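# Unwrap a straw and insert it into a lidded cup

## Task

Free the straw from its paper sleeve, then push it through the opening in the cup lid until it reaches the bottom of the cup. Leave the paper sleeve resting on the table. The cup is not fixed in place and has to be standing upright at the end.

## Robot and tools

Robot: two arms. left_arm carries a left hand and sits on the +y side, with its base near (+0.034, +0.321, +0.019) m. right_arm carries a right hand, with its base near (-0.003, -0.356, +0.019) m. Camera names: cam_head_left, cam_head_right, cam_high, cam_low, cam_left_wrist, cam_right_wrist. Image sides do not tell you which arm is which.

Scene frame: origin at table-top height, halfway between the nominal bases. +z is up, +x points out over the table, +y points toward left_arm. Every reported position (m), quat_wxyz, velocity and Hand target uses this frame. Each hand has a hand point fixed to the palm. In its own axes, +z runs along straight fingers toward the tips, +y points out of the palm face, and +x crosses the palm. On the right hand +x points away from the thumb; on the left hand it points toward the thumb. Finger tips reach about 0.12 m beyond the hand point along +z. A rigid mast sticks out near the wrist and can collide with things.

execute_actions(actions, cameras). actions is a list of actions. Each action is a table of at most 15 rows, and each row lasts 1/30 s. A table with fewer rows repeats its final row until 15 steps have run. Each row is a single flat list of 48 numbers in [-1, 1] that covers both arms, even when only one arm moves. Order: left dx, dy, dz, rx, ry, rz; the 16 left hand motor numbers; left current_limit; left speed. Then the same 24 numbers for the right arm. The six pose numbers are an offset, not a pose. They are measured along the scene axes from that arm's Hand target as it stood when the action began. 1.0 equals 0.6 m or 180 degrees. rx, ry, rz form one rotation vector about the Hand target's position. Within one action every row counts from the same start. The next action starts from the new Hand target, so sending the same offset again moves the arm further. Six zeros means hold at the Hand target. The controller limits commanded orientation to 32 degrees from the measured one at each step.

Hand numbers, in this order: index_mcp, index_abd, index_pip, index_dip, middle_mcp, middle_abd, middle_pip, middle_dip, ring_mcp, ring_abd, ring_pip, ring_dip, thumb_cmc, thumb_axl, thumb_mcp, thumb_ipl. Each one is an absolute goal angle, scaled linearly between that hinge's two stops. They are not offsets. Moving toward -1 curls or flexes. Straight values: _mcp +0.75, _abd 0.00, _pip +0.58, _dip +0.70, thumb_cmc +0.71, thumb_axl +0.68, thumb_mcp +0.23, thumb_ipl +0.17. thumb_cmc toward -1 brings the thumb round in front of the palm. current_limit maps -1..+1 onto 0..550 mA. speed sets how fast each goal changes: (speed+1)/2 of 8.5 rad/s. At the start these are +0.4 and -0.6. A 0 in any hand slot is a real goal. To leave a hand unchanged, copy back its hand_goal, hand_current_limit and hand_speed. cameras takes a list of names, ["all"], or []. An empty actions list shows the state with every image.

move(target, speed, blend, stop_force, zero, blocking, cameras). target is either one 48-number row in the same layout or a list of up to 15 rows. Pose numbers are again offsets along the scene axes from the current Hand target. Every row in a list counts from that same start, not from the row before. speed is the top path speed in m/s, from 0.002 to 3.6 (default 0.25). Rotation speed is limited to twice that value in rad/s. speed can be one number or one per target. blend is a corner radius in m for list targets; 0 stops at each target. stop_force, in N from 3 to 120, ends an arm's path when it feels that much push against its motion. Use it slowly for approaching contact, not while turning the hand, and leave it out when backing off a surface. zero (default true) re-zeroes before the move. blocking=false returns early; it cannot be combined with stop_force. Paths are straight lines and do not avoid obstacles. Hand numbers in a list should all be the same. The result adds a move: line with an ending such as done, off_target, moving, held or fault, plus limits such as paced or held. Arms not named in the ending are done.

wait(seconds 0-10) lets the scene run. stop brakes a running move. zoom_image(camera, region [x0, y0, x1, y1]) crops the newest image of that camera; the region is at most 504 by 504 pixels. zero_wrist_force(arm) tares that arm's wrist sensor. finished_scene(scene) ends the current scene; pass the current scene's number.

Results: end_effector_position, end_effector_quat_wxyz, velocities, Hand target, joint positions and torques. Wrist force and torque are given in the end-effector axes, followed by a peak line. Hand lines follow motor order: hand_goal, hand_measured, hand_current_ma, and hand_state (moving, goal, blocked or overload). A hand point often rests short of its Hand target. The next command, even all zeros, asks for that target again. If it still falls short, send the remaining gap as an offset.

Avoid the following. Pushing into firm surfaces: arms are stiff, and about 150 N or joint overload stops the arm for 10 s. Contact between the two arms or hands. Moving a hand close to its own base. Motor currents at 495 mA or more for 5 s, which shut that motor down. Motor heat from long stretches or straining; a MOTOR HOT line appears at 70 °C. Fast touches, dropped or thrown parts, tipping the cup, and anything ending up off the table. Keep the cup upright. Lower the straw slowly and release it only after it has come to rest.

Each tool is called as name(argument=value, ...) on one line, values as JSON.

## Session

execute_actions(actions=[])

Scene clock: 0.00 s.
left_arm: end_effector_position=(+0.4368, +0.4210, +0.2489) hand_goal=(+0.754, +0.000, +0.576, +0.696, +0.754, +0.000, +0.576, +0.696, +0.754, +0.000, +0.576, +0.696, +0.714, +0.678, +0.226, +0.168) hand_measured=(+0.754, +0.000, +0.576, +0.696, +0.754, +0.000, +0.576, +0.696, +0.754, +0.000, +0.576, +0.696, +0.714, +0.678, +0.226, +0.168) hand_current_ma=(+0, +0, +0, +0, +0, +0, +0, +0, +0, +0, +0, +0, +0, +0, +0, +0) hand_state=(goal, goal, goal, goal, goal, goal, goal, goal, goal, goal, goal, goal, goal, goal, goal, goal) hand_current_limit=0.40 hand_speed=-0.60 end_effector_quat_wxyz=(+0.000, -0.019, +1.000, +0.000) | right_arm: end_effector_position=(+0.4026, -0.4423, +0.2489) hand_goal=(+0.754, +0.000, +0.576, +0.696, +0.754, +0.000, +0.576, +0.696, +0.754, +0.000, +0.576, +0.696, +0.714, +0.678, +0.226, +0.168) hand_measured=(+0.754, +0.000, +0.576, +0.696, +0.754, +0.000, +0.576, +0.696, +0.754, +0.000, +0.576, +0.696, +0.714, +0.678, +0.226, +0.168) hand_current_ma=(+0, +0, +0, +0, +0, +0, +0, +0, +0, +0, +0, +0, +0, +0, +0, +0) hand_state=(goal, goal, goal, goal, goal, goal, goal, goal, goal, goal, goal, goal, goal, goal, goal, goal) hand_current_limit=0.40 hand_speed=-0.60 end_effector_quat_wxyz=(+0.000, +1.000, -0.002, +0.000)
Joint positions: left_arm=[3.458 -1.419 -2.042 -1.252 1.571 -1.255] | right_arm=[-0.316 -1.723 2.042 -1.89 -1.571 1.255]
Joint velocities: within noise
Joint torques (N m): no reading
Motor temperatures (°C): left_arm=[32 33 36 42 37 39] | right_arm=[31 29 31 36 32 37]
Wrist force (N): no reading
Wrist torque (N m): no reading
Wrist force, peak (N): no reading
Hand target: left_arm +0.4368, +0.4210, +0.2489; +0.000, -0.019, +1.000, +0.000 | right_arm +0.4026, -0.4423, +0.2489; +0.000, +1.000, -0.002, +0.000

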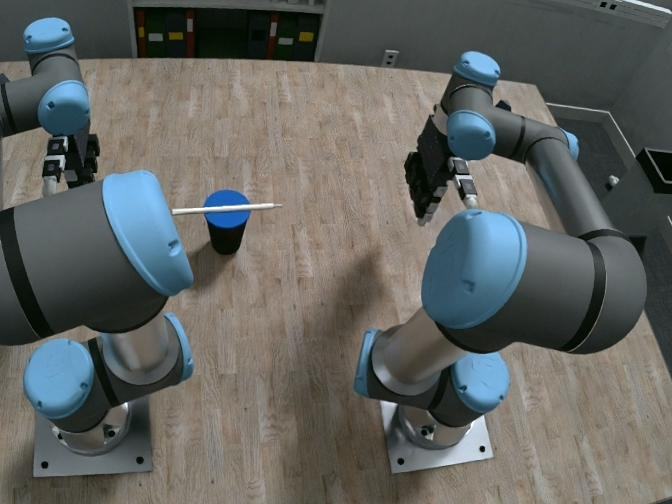

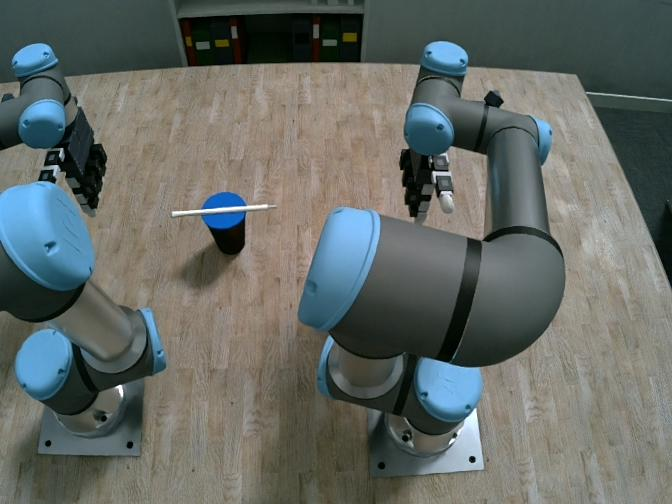

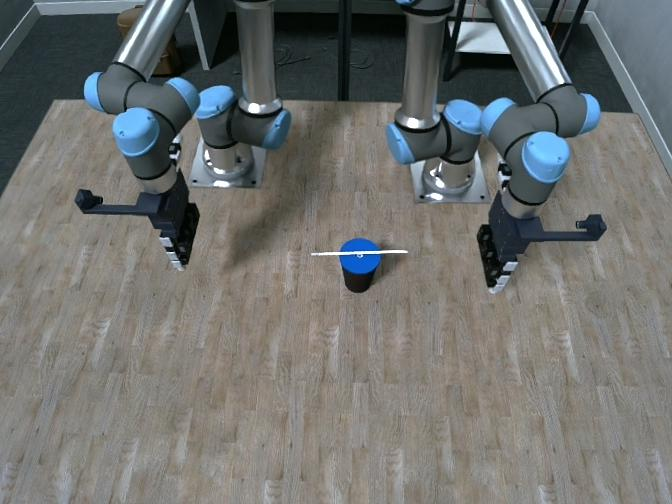

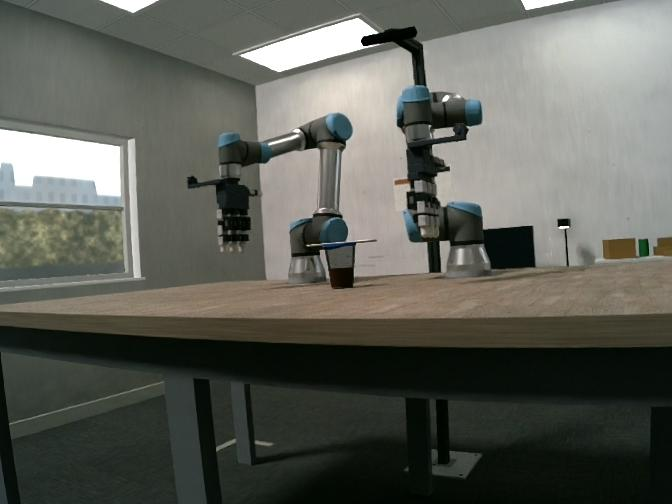

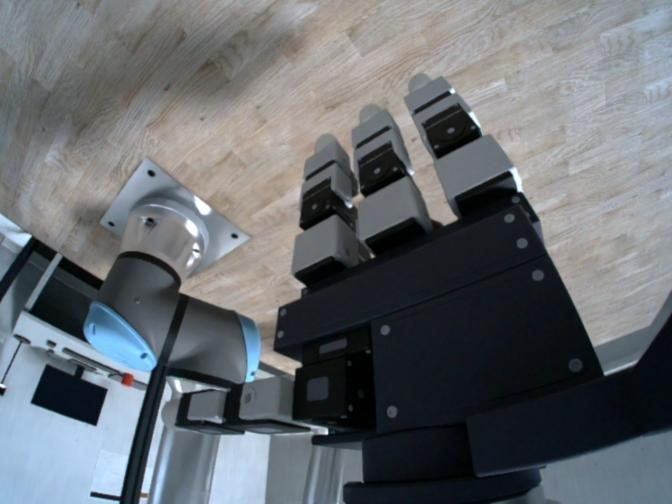

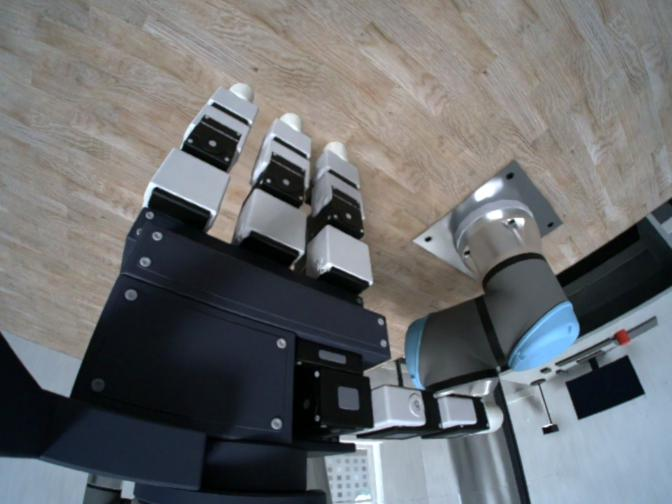

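zoom_image(camera="cam_high", region=[300, 210, 420, 300])

zoom_image(camera="cam_head_right", region=[160, 170, 290, 268])

zoom_image(camera="cam_low", region=[290, 220, 390, 300])

Scaled by 4.200 from the camera's 672x504 image, which has a finer 960x720 frame.

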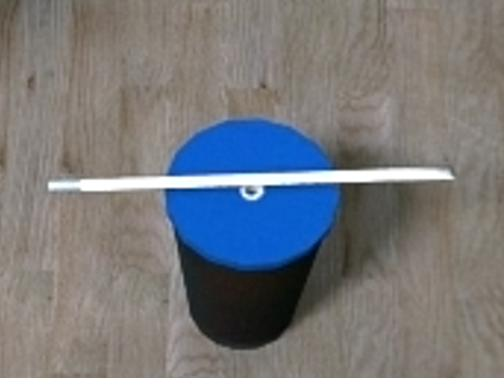

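Scaled by 3.877 from the camera's 672x504 image, which has a finer 960x720 frame.

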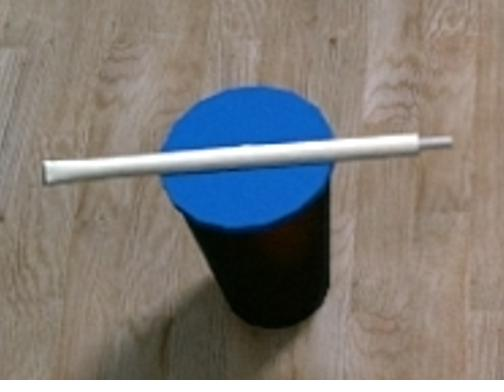

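Scaled by 5.040 from the camera's 672x504 image, which has a finer 960x720 frame.

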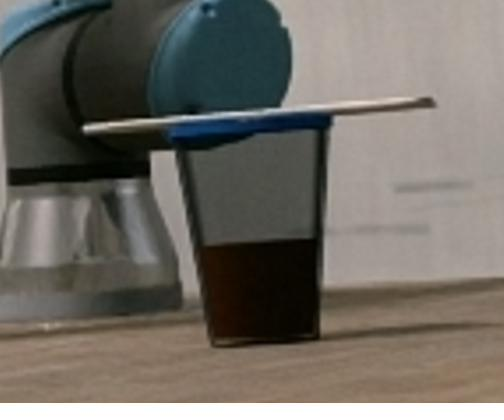

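move(target=[0.182,-0.497,0,0,0,0.4925,-0.44,0,0.5766,0.6957,-0.44,0,0.5766,0.6957,-0.4,0,-0.2,0.261,-0.67,0.678,-0.25,0.708,0.4,-0.7,0.262,0.32,0.085,0,0,-0.5,-0.44,0,0.5766,0.6957,0.754,0,0.5766,0.6957,0.754,0,0.576,0.696,-0.505,0.678,-0.25,0.708,0.4,-0.7], speed=0.3, cameras=["cam_high","cam_low","cam_head_right"])

zoom_image(camera="cam_high", region=[300, 190, 460, 310])

zoom_image(camera="cam_low", region=[290, 180, 410, 300])

Scene clock: 51.20 s.
left_arm: end_effector_position=(+0.5460, +0.1229, +0.2489) hand_goal=(-0.440, +0.000, +0.576, +0.696, -0.440, +0.000, +0.576, +0.696, -0.400, +0.000, -0.200, +0.262, -0.670, +0.678, -0.250, +0.708) hand_measured=(-0.420, +0.000, +0.576, +0.696, -0.418, +0.000, +0.576, +0.696, -0.382, +0.000, -0.194, +0.266, -0.668, +0.678, -0.252, +0.704) hand_current_ma=(+63, +0, +1, +0, +66, +0, +1, +0, +54, +0, +12, +6, +5, -1, -3, -10) hand_state=(blocked, goal, goal, goal, blocked, goal, goal, goal, goal, goal, goal, goal, goal, goal, goal, goal) hand_current_limit=0.40 hand_speed=-0.70 end_effector_quat_wxyz=(+0.000, +0.712, -0.702, +0.000) | right_arm: end_effector_position=(+0.5598, -0.2503, +0.2999) hand_goal=(-0.440, +0.000, +0.576, +0.696, +0.754, +0.000, +0.576, +0.696, +0.754, +0.000, +0.576, +0.696, -0.504, +0.678, -0.250, +0.708) hand_measured=(-0.420, +0.000, +0.576, +0.696, +0.754, +0.000, +0.576, +0.696, +0.754, +0.000, +0.576, +0.696, -0.502, +0.678, -0.252, +0.704) hand_current_ma=(+7, +0, +0, +0, +0, +0, +0, +0, +0, +0, +0, +0, +0, +0, +0, -1) hand_state=(blocked, goal, goal, goal, goal, goal, goal, goal, goal, goal, goal, goal, goal, goal, goal, goal) hand_current_limit=0.40 hand_speed=-0.70 end_effector_quat_wxyz=(+0.000, +0.706, -0.708, +0.000)
Joint positions: left_arm=[3.036 -1.882 -1.537 -1.293 1.571 -3.223] | right_arm=[-0.075 -1.208 1.334 -1.697 -1.571 3.066]
Joint torques (N m): left_arm=[-11.18 28.21 27.22 -0.55 1.38 -2.12] | right_arm=[13.62 -22.81 -31.71 -0.17 -1.34 1.78]
Wrist force (N): left_arm=[-0.2 0.0 0.0] | right_arm=[0.2 -0.1 -0.1]
Wrist torque (N m): left_arm=[0.24 0.09 0.03] | right_arm=[0.10 0.02 -0.02]
Wrist force, peak (N): left_arm=[0.4 0.6 -0.1] | right_arm=[0.1 -0.9 0.5]
Hand target: left_arm +0.5460, +0.1228, +0.2489; +0.000, +0.712, -0.702, +0.000 | right_arm +0.5598, -0.2503, +0.2999; +0.000, +0.706, -0.708, +0.000
Off the commanded pose: left_arm 0.000 m, 0 deg | right_arm 0.000 m, 0 deg.
move: done
Images, in order (width x height): cam_head_right 672x504, cam_high 672x504, cam_low 672x504.

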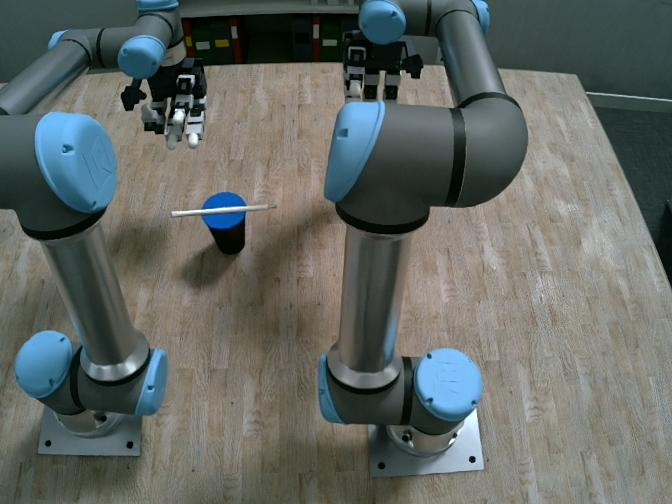

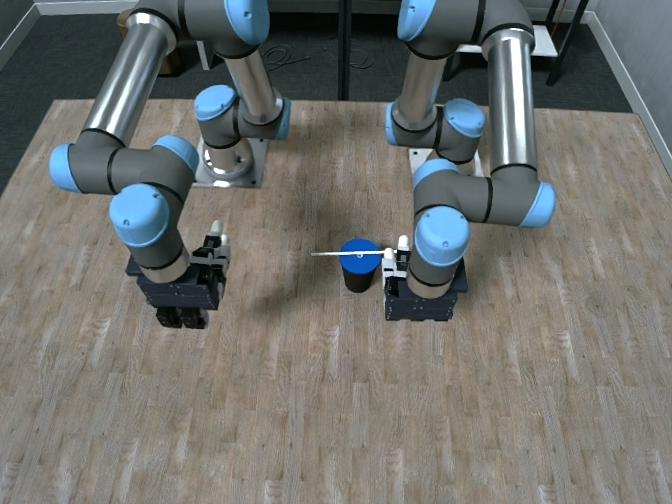

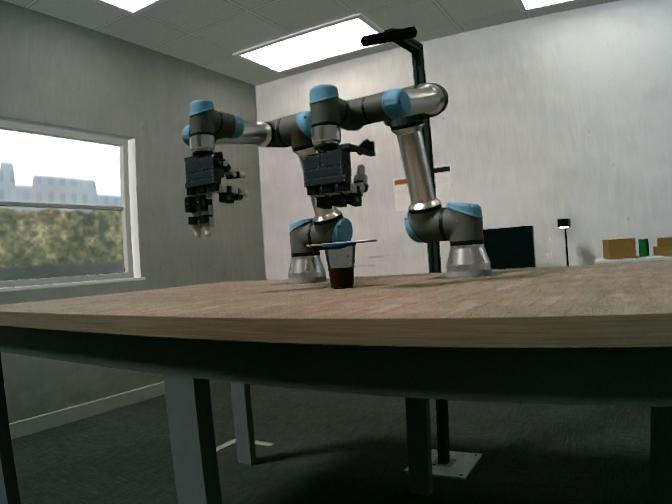

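Scaled by 3.150 from the camera's 672x504 image, which has a finer 960x720 frame.

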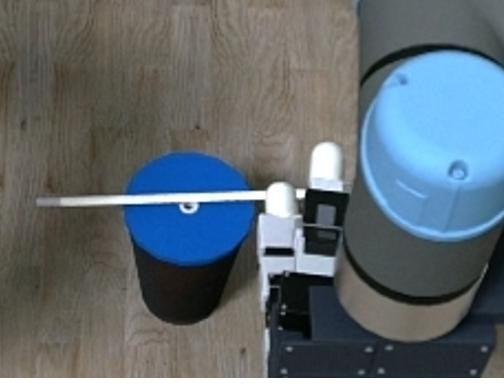

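Scaled by 4.200 from the camera's 672x504 image, which has a finer 960x720 frame.

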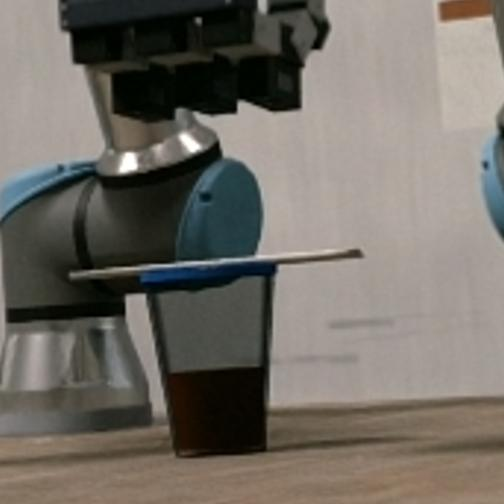

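move(target=[0,0,-0.253,0,0,0,-0.44,0,0.5766,0.6957,-0.44,0,0.5766,0.6957,-0.4,0,-0.2,0.261,-0.67,0.678,-0.25,0.708,0.5,-0.7,0,0,0,0,0,0,-0.44,0,0.5766,0.6957,0.754,0,0.5766,0.6957,0.754,0,0.576,0.696,-0.505,0.678,-0.25,0.708,0.5,-0.7], speed=0.15, cameras=["cam_high","cam_low","cam_left_wrist"])

zoom_image(camera="cam_high", region=[300, 190, 460, 310])

zoom_image(camera="cam_low", region=[290, 180, 410, 300])

Scene clock: 57.80 s.
left_arm: end_effector_position=(+0.5460, +0.1229, +0.0973) hand_goal=(-0.440, +0.000, +0.576, +0.696, -0.440, +0.000, +0.576, +0.696, -0.400, +0.000, -0.200, +0.262, -0.670, +0.678, -0.250, +0.708) hand_measured=(-0.420, +0.000, +0.576, +0.696, -0.418, +0.000, +0.576, +0.696, -0.382, +0.000, -0.194, +0.266, -0.668, +0.678, -0.252, +0.704) hand_current_ma=(+60, +0, +1, +0, +63, +0, +1, +0, +52, +0, +12, +6, +5, -1, -4, -10) hand_state=(blocked, goal, goal, goal, blocked, goal, goal, goal, goal, goal, goal, goal, goal, goal, goal, goal) hand_current_limit=0.50 hand_speed=-0.70 end_effector_quat_wxyz=(+0.000, +0.712, -0.702, +0.000) | right_arm: end_effector_position=(+0.5598, -0.2503, +0.2999) hand_goal=(-0.440, +0.000, +0.576, +0.696, +0.754, +0.000, +0.576, +0.696, +0.754, +0.000, +0.576, +0.696, -0.504, +0.678, -0.250, +0.708) hand_measured=(-0.420, +0.000, +0.576, +0.696, +0.754, +0.000, +0.576, +0.696, +0.754, +0.000, +0.576, +0.696, -0.502, +0.678, -0.252, +0.704) hand_current_ma=(+7, +0, +0, +0, +0, +0, +0, +0, +0, +0, +0, +0, +0, +0, +0, -1) hand_state=(blocked, goal, goal, goal, goal, goal, goal, goal, goal, goal, goal, goal, goal, goal, goal, goal) hand_current_limit=0.50 hand_speed=-0.70 end_effector_quat_wxyz=(+0.000, +0.706, -0.708, +0.000)
Joint positions: left_arm=[3.036 -2.04 -1.739 -0.933 1.571 -3.223] | right_arm=[-0.075 -1.208 1.334 -1.697 -1.571 3.066]
Joint torques (N m): left_arm=[-8.32 33.11 9.32 5.41 -1.36 -1.77] | right_arm=[12.49 -23.72 -33.04 0.04 -1.32 1.64]
Wrist force (N): left_arm=[-0.2 0.0 -0.2] | right_arm=[0.3 0.0 0.3]
Wrist torque (N m): left_arm=[0.25 0.09 0.04] | right_arm=[0.06 -0.01 -0.01]
Wrist force, peak (N): left_arm=[-0.1 0.0 -1.1] | right_arm=[0.5 -0.4 -0.1]
Hand target: left_arm +0.5460, +0.1228, +0.0971; +0.000, +0.712, -0.702, +0.000 | right_arm +0.5598, -0.2503, +0.2999; +0.000, +0.706, -0.708, +0.000
Off the commanded pose: left_arm 0.000 m, 0 deg | right_arm 0.000 m, 0 deg.
move: done
Images, in order (width x height): cam_high 672x504, cam_low 672x504, cam_left_wrist 672x504.

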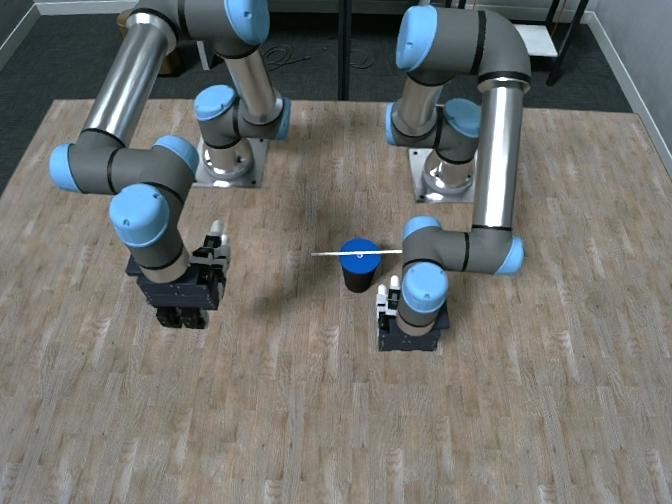

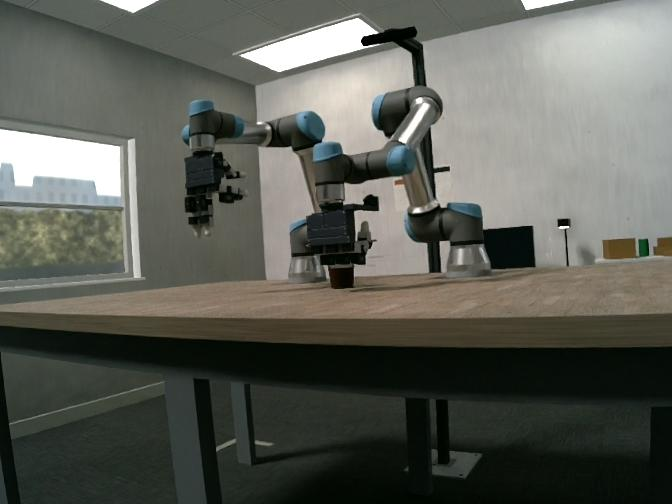

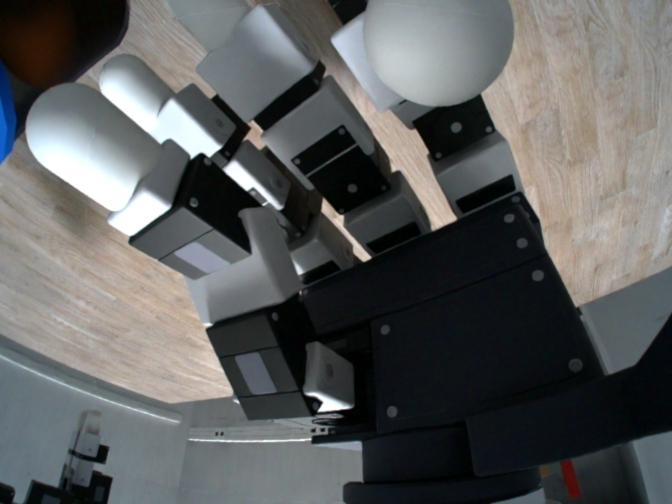

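Scaled by 3.150 from the camera's 672x504 image, which has a finer 960x720 frame.

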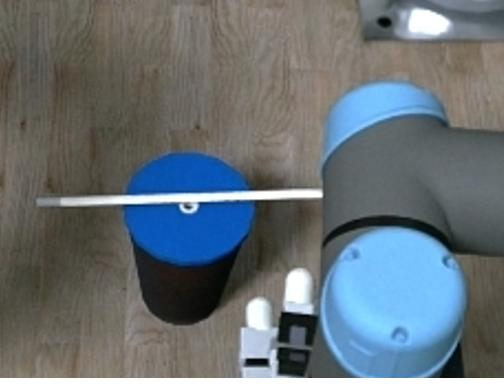

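Scaled by 4.200 from the camera's 672x504 image, which has a finer 960x720 frame.

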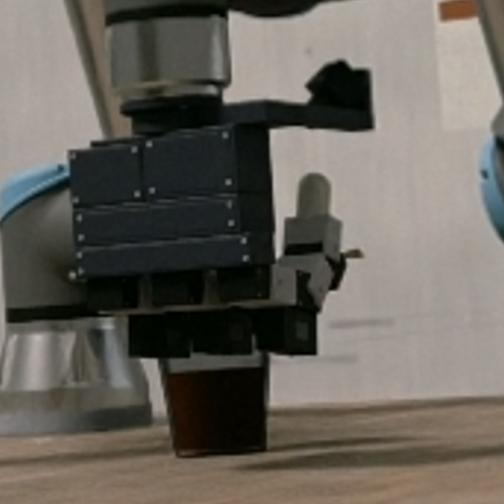

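move(target=[[-0.05,0.0167,0,0,0,0,-0.44,0,0.5766,0.6957,-0.44,0.13,0.5766,0.6957,-0.4,0,-0.2,0.261,-0.67,0.678,-0.25,0.708,0.5,-0.7,0,0,0,0,0,0,-0.44,0,0.5766,0.6957,0.754,0,0.5766,0.6957,0.754,0,0.576,0.696,-0.505,0.678,-0.25,0.708,0.5,-0.7],[-0.158,0.0167,0,0,0,0,-0.44,0,0.5766,0.6957,-0.44,0.13,0.5766,0.6957,-0.4,0,-0.2,0.261,-0.67,0.678,-0.25,0.708,0.5,-0.7,0,0,0,0,0,0,-0.44,0,0.5766,0.6957,0.754,0,0.5766,0.6957,0.754,0,0.576,0.696,-0.505,0.678,-0.25,0.708,0.5,-0.7]], speed=0.06, stop_force=4, blend=0.01, cameras=["cam_high","cam_low","cam_left_wrist","cam_head_right"])

zoom_image(camera="cam_high", region=[300, 190, 460, 310])

zoom_image(camera="cam_low", region=[290, 180, 410, 300])

zoom_image(camera="cam_head_right", region=[120, 150, 290, 268])

Scene clock: 82.47 s.
left_arm: end_effector_position=(+0.4512, +0.1329, +0.0971) hand_goal=(-0.440, +0.000, +0.576, +0.696, -0.440, +0.130, +0.576, +0.696, -0.400, +0.000, -0.200, +0.262, -0.670, +0.678, -0.250, +0.708) hand_measured=(-0.420, +0.000, +0.576, +0.696, -0.418, +0.128, +0.576, +0.696, -0.382, +0.000, -0.194, +0.266, -0.668, +0.678, -0.252, +0.704) hand_current_ma=(+60, +0, +1, +0, +63, -4, +1, +0, +52, +0, +12, +6, +5, -1, -4, -10) hand_state=(blocked, goal, goal, goal, blocked, goal, goal, goal, goal, goal, goal, goal, goal, goal, goal, goal) hand_current_limit=0.50 hand_speed=-0.70 end_effector_quat_wxyz=(+0.000, +0.712, -0.702, +0.000) | right_arm: end_effector_position=(+0.5598, -0.2503, +0.2999) hand_goal=(-0.440, +0.000, +0.576, +0.696, +0.754, +0.000, +0.576, +0.696, +0.754, +0.000, +0.576, +0.696, -0.504, +0.678, -0.250, +0.708) hand_measured=(-0.420, +0.000, +0.576, +0.696, +0.754, +0.000, +0.576, +0.696, +0.754, +0.000, +0.576, +0.696, -0.502, +0.678, -0.252, +0.704) hand_current_ma=(+7, +0, +0, +0, +0, +0, +0, +0, +0, +0, +0, +0, +0, +0, +0, -1) hand_state=(blocked, goal, goal, goal, goal, goal, goal, goal, goal, goal, goal, goal, goal, goal, goal, goal) hand_current_limit=0.50 hand_speed=-0.70 end_effector_quat_wxyz=(+0.000, +0.706, -0.708, +0.000)
Joint positions: left_arm=[3.043 -1.856 -2.018 -0.838 1.571 -3.216] | right_arm=[-0.075 -1.208 1.334 -1.697 -1.571 3.066]
Joint torques (N m): left_arm=[-9.27 40.87 8.95 5.25 -1.7 -1.71] | right_arm=[12.67 -23.55 -33.09 0.03 -1.26 1.58]
Wrist force (N): left_arm=[-0.1 0.2 -0.1] | right_arm=[0.3 -0.2 0.1]
Wrist torque (N m): left_arm=[0.29 0.08 0.02] | right_arm=[0.07 0.00 -0.02]
Wrist force, peak (N): left_arm=[-0.2 -0.5 -0.2] | right_arm=[0.1 -0.7 -0.1]
Hand target: left_arm +0.4512, +0.1329, +0.0971; +0.000, +0.712, -0.702, +0.000 | right_arm +0.5598, -0.2503, +0.2999; +0.000, +0.706, -0.708, +0.000
Off the commanded pose: left_arm 0.000 m, 0 deg | right_arm 0.000 m, 0 deg.
move: done
Images, in order (width x height): cam_head_right 672x504, cam_high 672x504, cam_low 672x504, cam_left_wrist 672x504.

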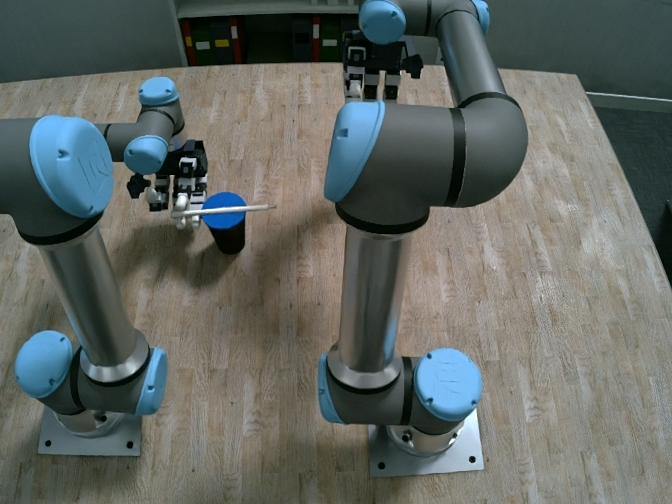

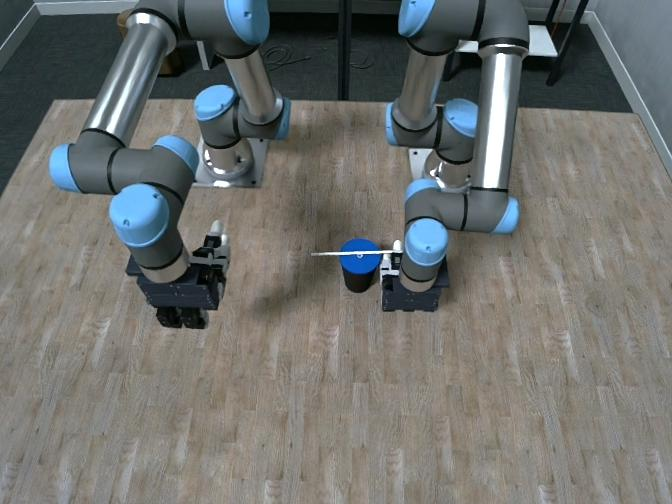

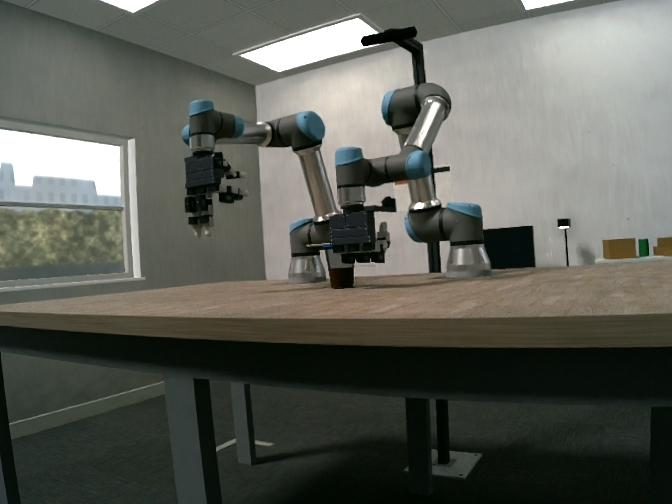

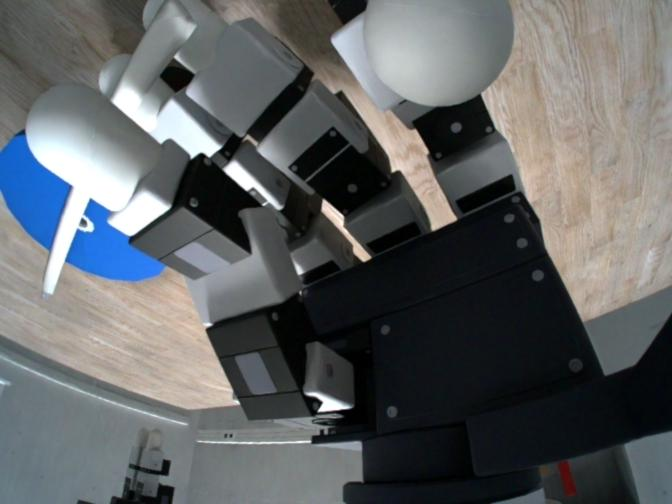

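Scaled by 3.150 from the camera's 672x504 image, which has a finer 960x720 frame.

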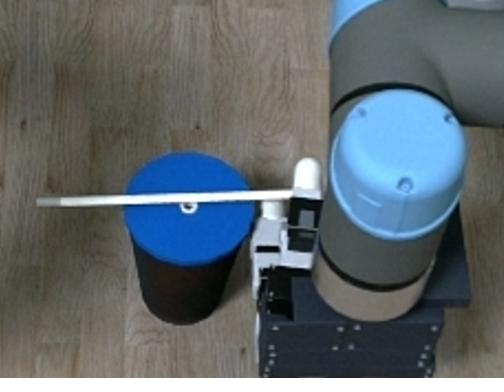

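Scaled by 4.200 from the camera's 672x504 image, which has a finer 960x720 frame.

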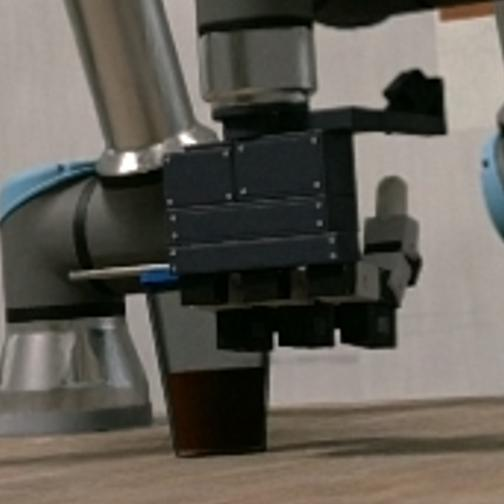

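Scaled by 2.965 from the camera's 672x504 image, which has a finer 960x720 frame.

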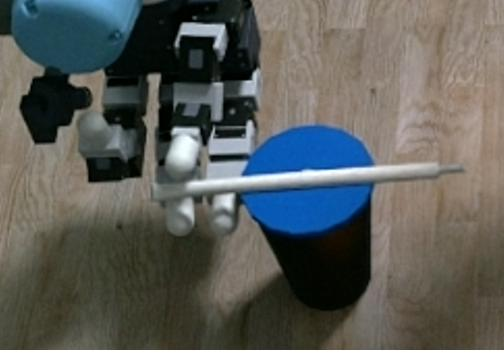

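move(target=[0,0,0,0,0,0,-0.8,0,0.5766,0.6957,-0.8,0.13,0.5766,0.6957,-0.4,0,-0.2,0.261,-0.67,0.678,-0.65,0.816,0.5,-0.88,0,0,0,0,0,0,-0.44,0,0.5766,0.6957,0.754,0,0.5766,0.6957,0.754,0,0.576,0.696,-0.505,0.678,-0.25,0.708,0.5,-0.7], speed=0.06, cameras=["cam_high","cam_low","cam_head_right"])

zoom_image(camera="cam_head_right", region=[120, 150, 290, 268])

zoom_image(camera="cam_low", region=[290, 180, 410, 300])

Scene clock: 88.83 s.
left_arm: end_effector_position=(+0.4512, +0.1329, +0.0971) hand_goal=(-0.800, +0.000, +0.576, +0.696, -0.800, +0.130, +0.576, +0.696, -0.400, +0.000, -0.200, +0.262, -0.670, +0.678, -0.650, +0.816) hand_measured=(-0.492, +0.004, +0.594, +0.700, -0.592, +0.128, +0.604, +0.706, -0.382, +0.000, -0.194, +0.266, -0.668, +0.678, -0.424, +0.834) hand_current_ma=(+412, +8, +50, +8, +412, -2, +86, +24, +52, +0, +12, +6, +4, -1, +412, +73) hand_state=(blocked, goal, goal, goal, blocked, goal, blocked, goal, goal, goal, goal, goal, goal, goal, blocked, goal) hand_current_limit=0.50 hand_speed=-0.88 end_effector_quat_wxyz=(+0.000, +0.712, -0.702, +0.000) | right_arm: end_effector_position=(+0.5598, -0.2503, +0.2999) hand_goal=(-0.440, +0.000, +0.576, +0.696, +0.754, +0.000, +0.576, +0.696, +0.754, +0.000, +0.576, +0.696, -0.504, +0.678, -0.250, +0.708) hand_measured=(-0.420, +0.000, +0.576, +0.696, +0.754, +0.000, +0.576, +0.696, +0.754, +0.000, +0.576, +0.696, -0.502, +0.678, -0.252, +0.704) hand_current_ma=(+7, +0, +0, +0, +0, +0, +0, +0, +0, +0, +0, +0, +0, +0, +0, -1) hand_state=(blocked, goal, goal, goal, goal, goal, goal, goal, goal, goal, goal, goal, goal, goal, goal, goal) hand_current_limit=0.50 hand_speed=-0.70 end_effector_quat_wxyz=(+0.000, +0.706, -0.708, +0.000)
Joint positions: left_arm=[3.043 -1.856 -2.018 -0.838 1.571 -3.216] | right_arm=[-0.075 -1.208 1.334 -1.697 -1.571 3.066]
Joint torques (N m): left_arm=[-10.21 39.59 9.73 4.84 -1.65 -1.57] | right_arm=[11.83 -23.55 -32.22 0.06 -1.2 1.67]
Wrist force (N): left_arm=[0.5 0.2 1.7] | right_arm=[-0.2 -0.2 -0.1]
Wrist torque (N m): left_arm=[0.34 -0.01 0.02] | right_arm=[0.09 0.06 -0.06]
Wrist force, peak (N): left_arm=[0.5 0.1 2.2] | right_arm=[0.0 -0.6 0.0]
Hand target: left_arm +0.4512, +0.1329, +0.0971; +0.000, +0.712, -0.702, +0.000 | right_arm +0.5598, -0.2503, +0.2999; +0.000, +0.706, -0.708, +0.000
Off the commanded pose: left_arm 0.000 m, 0 deg | right_arm 0.000 m, 0 deg.
move: done
Images, in order (width x height): cam_head_right 672x504, cam_high 672x504, cam_low 672x504.

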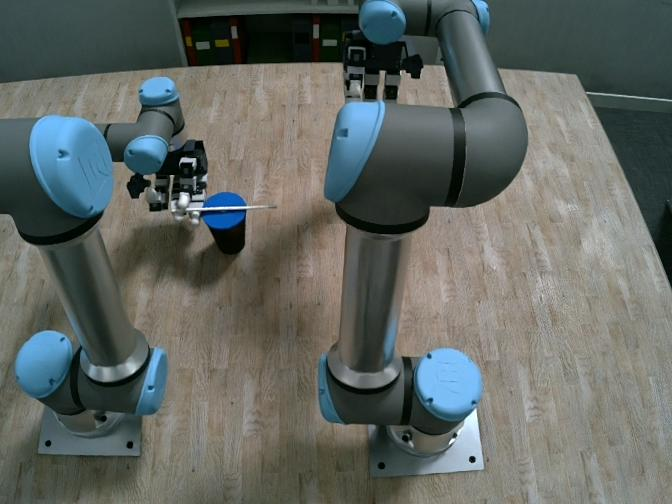

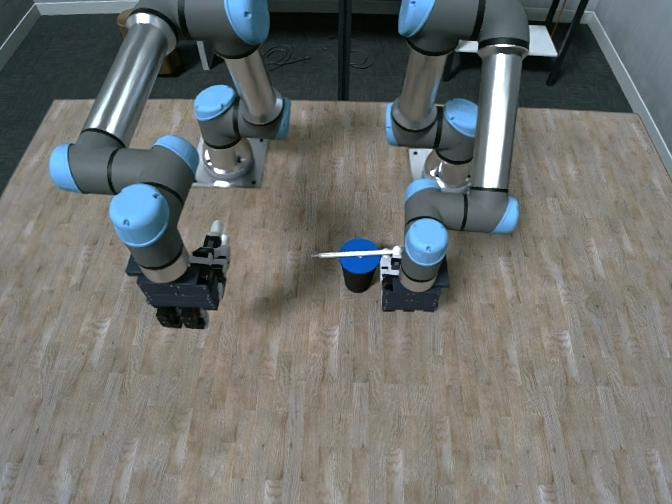

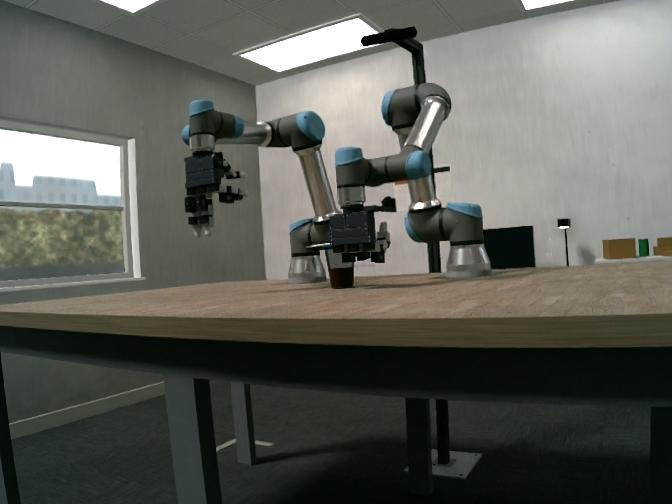

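Scaled by 2.965 from the camera's 672x504 image, which has a finer 960x720 frame.

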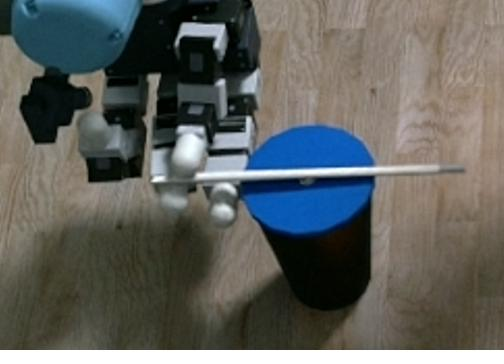

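Scaled by 4.200 from the camera's 672x504 image, which has a finer 960x720 frame.

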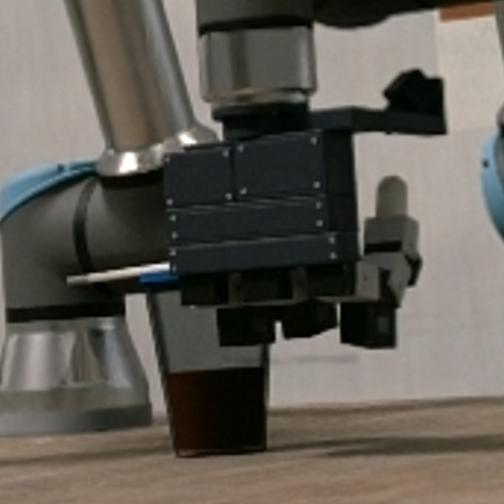

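move(target=[[0,0,0.07,0,0,0,-0.8,0,0.5766,0.6957,-0.8,0.13,0.5766,0.6957,-0.4,0,-0.2,0.261,-0.67,0.678,-0.65,0.816,0.5,-0.88,0,0,0,0,0,0,-0.44,0,0.5766,0.6957,0.754,0,0.5766,0.6957,0.754,0,0.576,0.696,-0.505,0.678,-0.25,0.708,0.5,-0.7],[0.1,0,0.33,0,0,0,-0.8,0,0.5766,0.6957,-0.8,0.13,0.5766,0.6957,-0.4,0,-0.2,0.261,-0.67,0.678,-0.65,0.816,0.5,-0.88,0,0,0,0,0,0,-0.44,0,0.5766,0.6957,0.754,0,0.5766,0.6957,0.754,0,0.576,0.696,-0.505,0.678,-0.25,0.708,0.5,-0.7]], speed=[0.05,0.12], blend=0.02, cameras=["cam_high","cam_low","cam_head_right","cam_right_wrist"])

zoom_image(camera="cam_head_right", region=[120, 120, 290, 238])

zoom_image(camera="cam_low", region=[290, 140, 420, 300])

zoom_image(camera="cam_high", region=[290, 160, 450, 300])

Scene clock: 101.80 s.
left_arm: end_effector_position=(+0.5112, +0.1329, +0.2950) hand_goal=(-0.800, +0.000, +0.576, +0.696, -0.800, +0.130, +0.576, +0.696, -0.400, +0.000, -0.200, +0.262, -0.670, +0.678, -0.650, +0.816) hand_measured=(-0.566, -0.004, +0.598, +0.702, -0.592, +0.128, +0.606, +0.706, -0.382, +0.000, -0.194, +0.266, -0.668, +0.678, -0.438, +0.846) hand_current_ma=(+412, -6, +58, +15, +412, -2, +88, +27, +52, +0, +12, +6, +4, +1, +412, +127) hand_state=(blocked, goal, blocked, goal, blocked, goal, blocked, goal, goal, goal, goal, goal, goal, goal, blocked, blocked) hand_current_limit=0.50 hand_speed=-0.88 end_effector_quat_wxyz=(+0.000, +0.712, -0.702, +0.000) | right_arm: end_effector_position=(+0.5598, -0.2503, +0.2999) hand_goal=(-0.440, +0.000, +0.576, +0.696, +0.754, +0.000, +0.576, +0.696, +0.754, +0.000, +0.576, +0.696, -0.504, +0.678, -0.250, +0.708) hand_measured=(-0.420, +0.000, +0.576, +0.696, +0.754, +0.000, +0.576, +0.696, +0.754, +0.000, +0.576, +0.696, -0.502, +0.678, -0.252, +0.704) hand_current_ma=(+7, +0, +0, +0, +0, +0, +0, +0, +0, +0, +0, +0, +0, +0, +0, -1) hand_state=(blocked, goal, goal, goal, goal, goal, goal, goal, goal, goal, goal, goal, goal, goal, goal, goal) hand_current_limit=0.50 hand_speed=-0.70 end_effector_quat_wxyz=(+0.000, +0.706, -0.708, +0.000)
Joint positions: left_arm=[3.05 -1.772 -1.558 -1.383 1.571 -3.21] | right_arm=[-0.075 -1.208 1.334 -1.697 -1.571 3.066]
Joint torques (N m): left_arm=[7.03 27.14 28.44 -0.19 1.1 1.78] | right_arm=[11.89 -23.51 -32.93 -0.01 -1.24 1.52]
Wrist force (N): left_arm=[-0.1 0.0 -0.2] | right_arm=[-0.2 -0.1 0.0]
Wrist torque (N m): left_arm=[0.27 0.05 -0.06] | right_arm=[0.09 0.07 -0.06]
Wrist force, peak (N): left_arm=[0.7 0.1 2.6] | right_arm=[-0.1 -0.5 0.3]
Hand target: left_arm +0.5112, +0.1329, +0.2951; +0.000, +0.712, -0.702, +0.000 | right_arm +0.5598, -0.2503, +0.2999; +0.000, +0.706, -0.708, +0.000
Off the commanded pose: left_arm 0.000 m, 0 deg | right_arm 0.000 m, 0 deg.
move: done
Images, in order (width x height): cam_head_right 672x504, cam_high 672x504, cam_low 672x504, cam_right_wrist 672x504.

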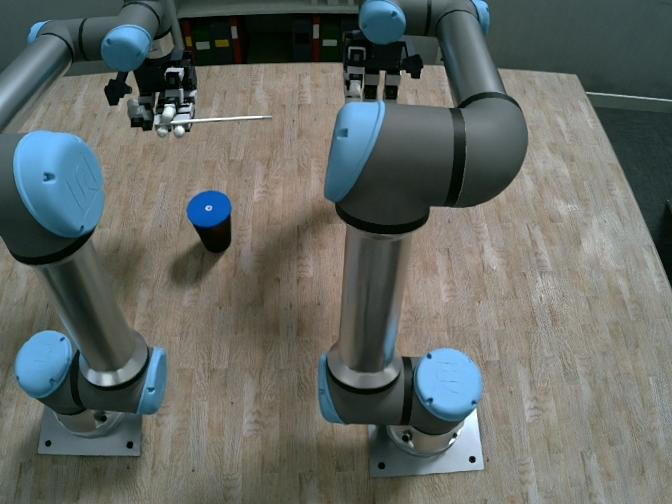

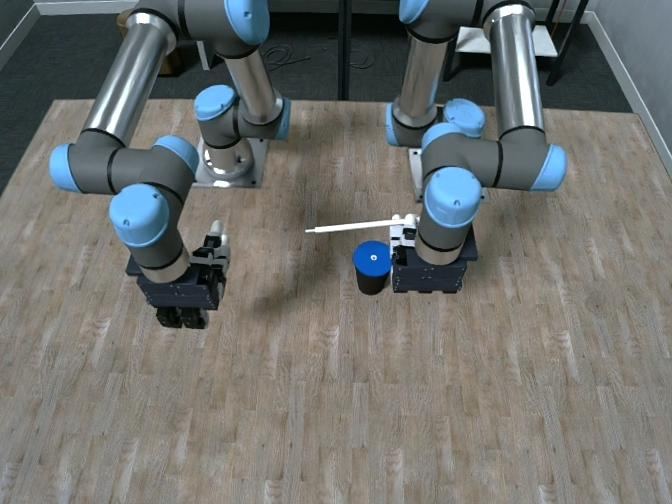

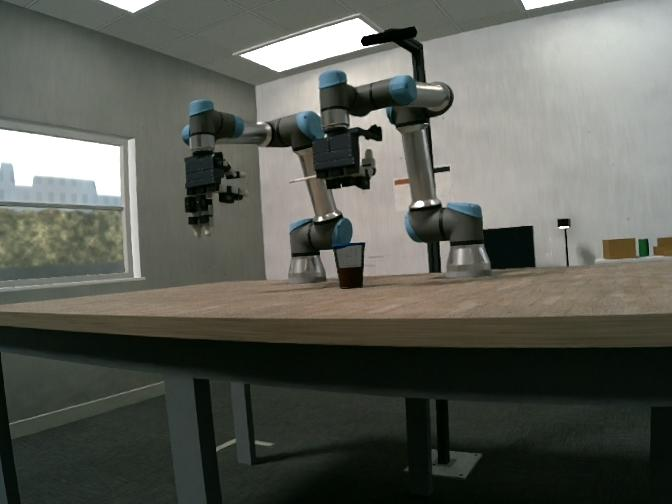

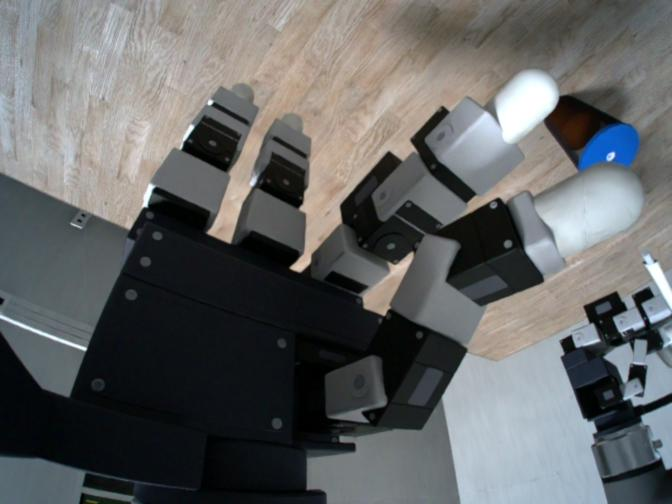

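Scaled by 2.965 from the camera's 672x504 image, which has a finer 960x720 frame.

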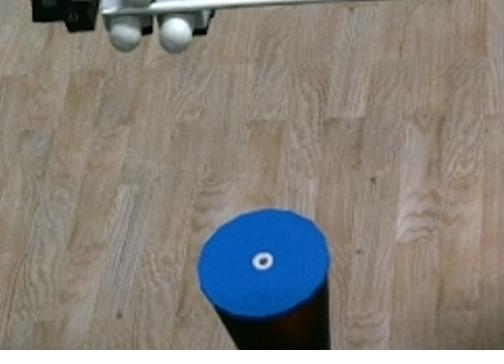

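Scaled by 3.150 from the camera's 672x504 image, which has a finer 960x720 frame.

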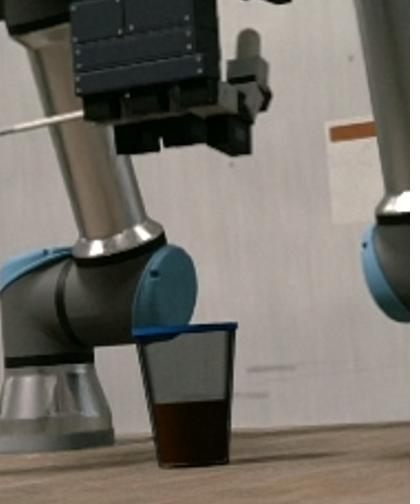

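Scaled by 3.150 from the camera's 672x504 image, which has a finer 960x720 frame.

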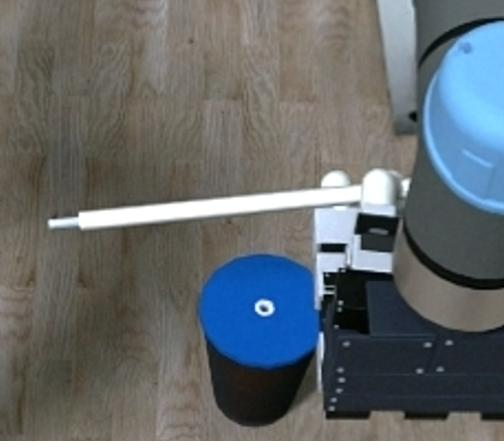

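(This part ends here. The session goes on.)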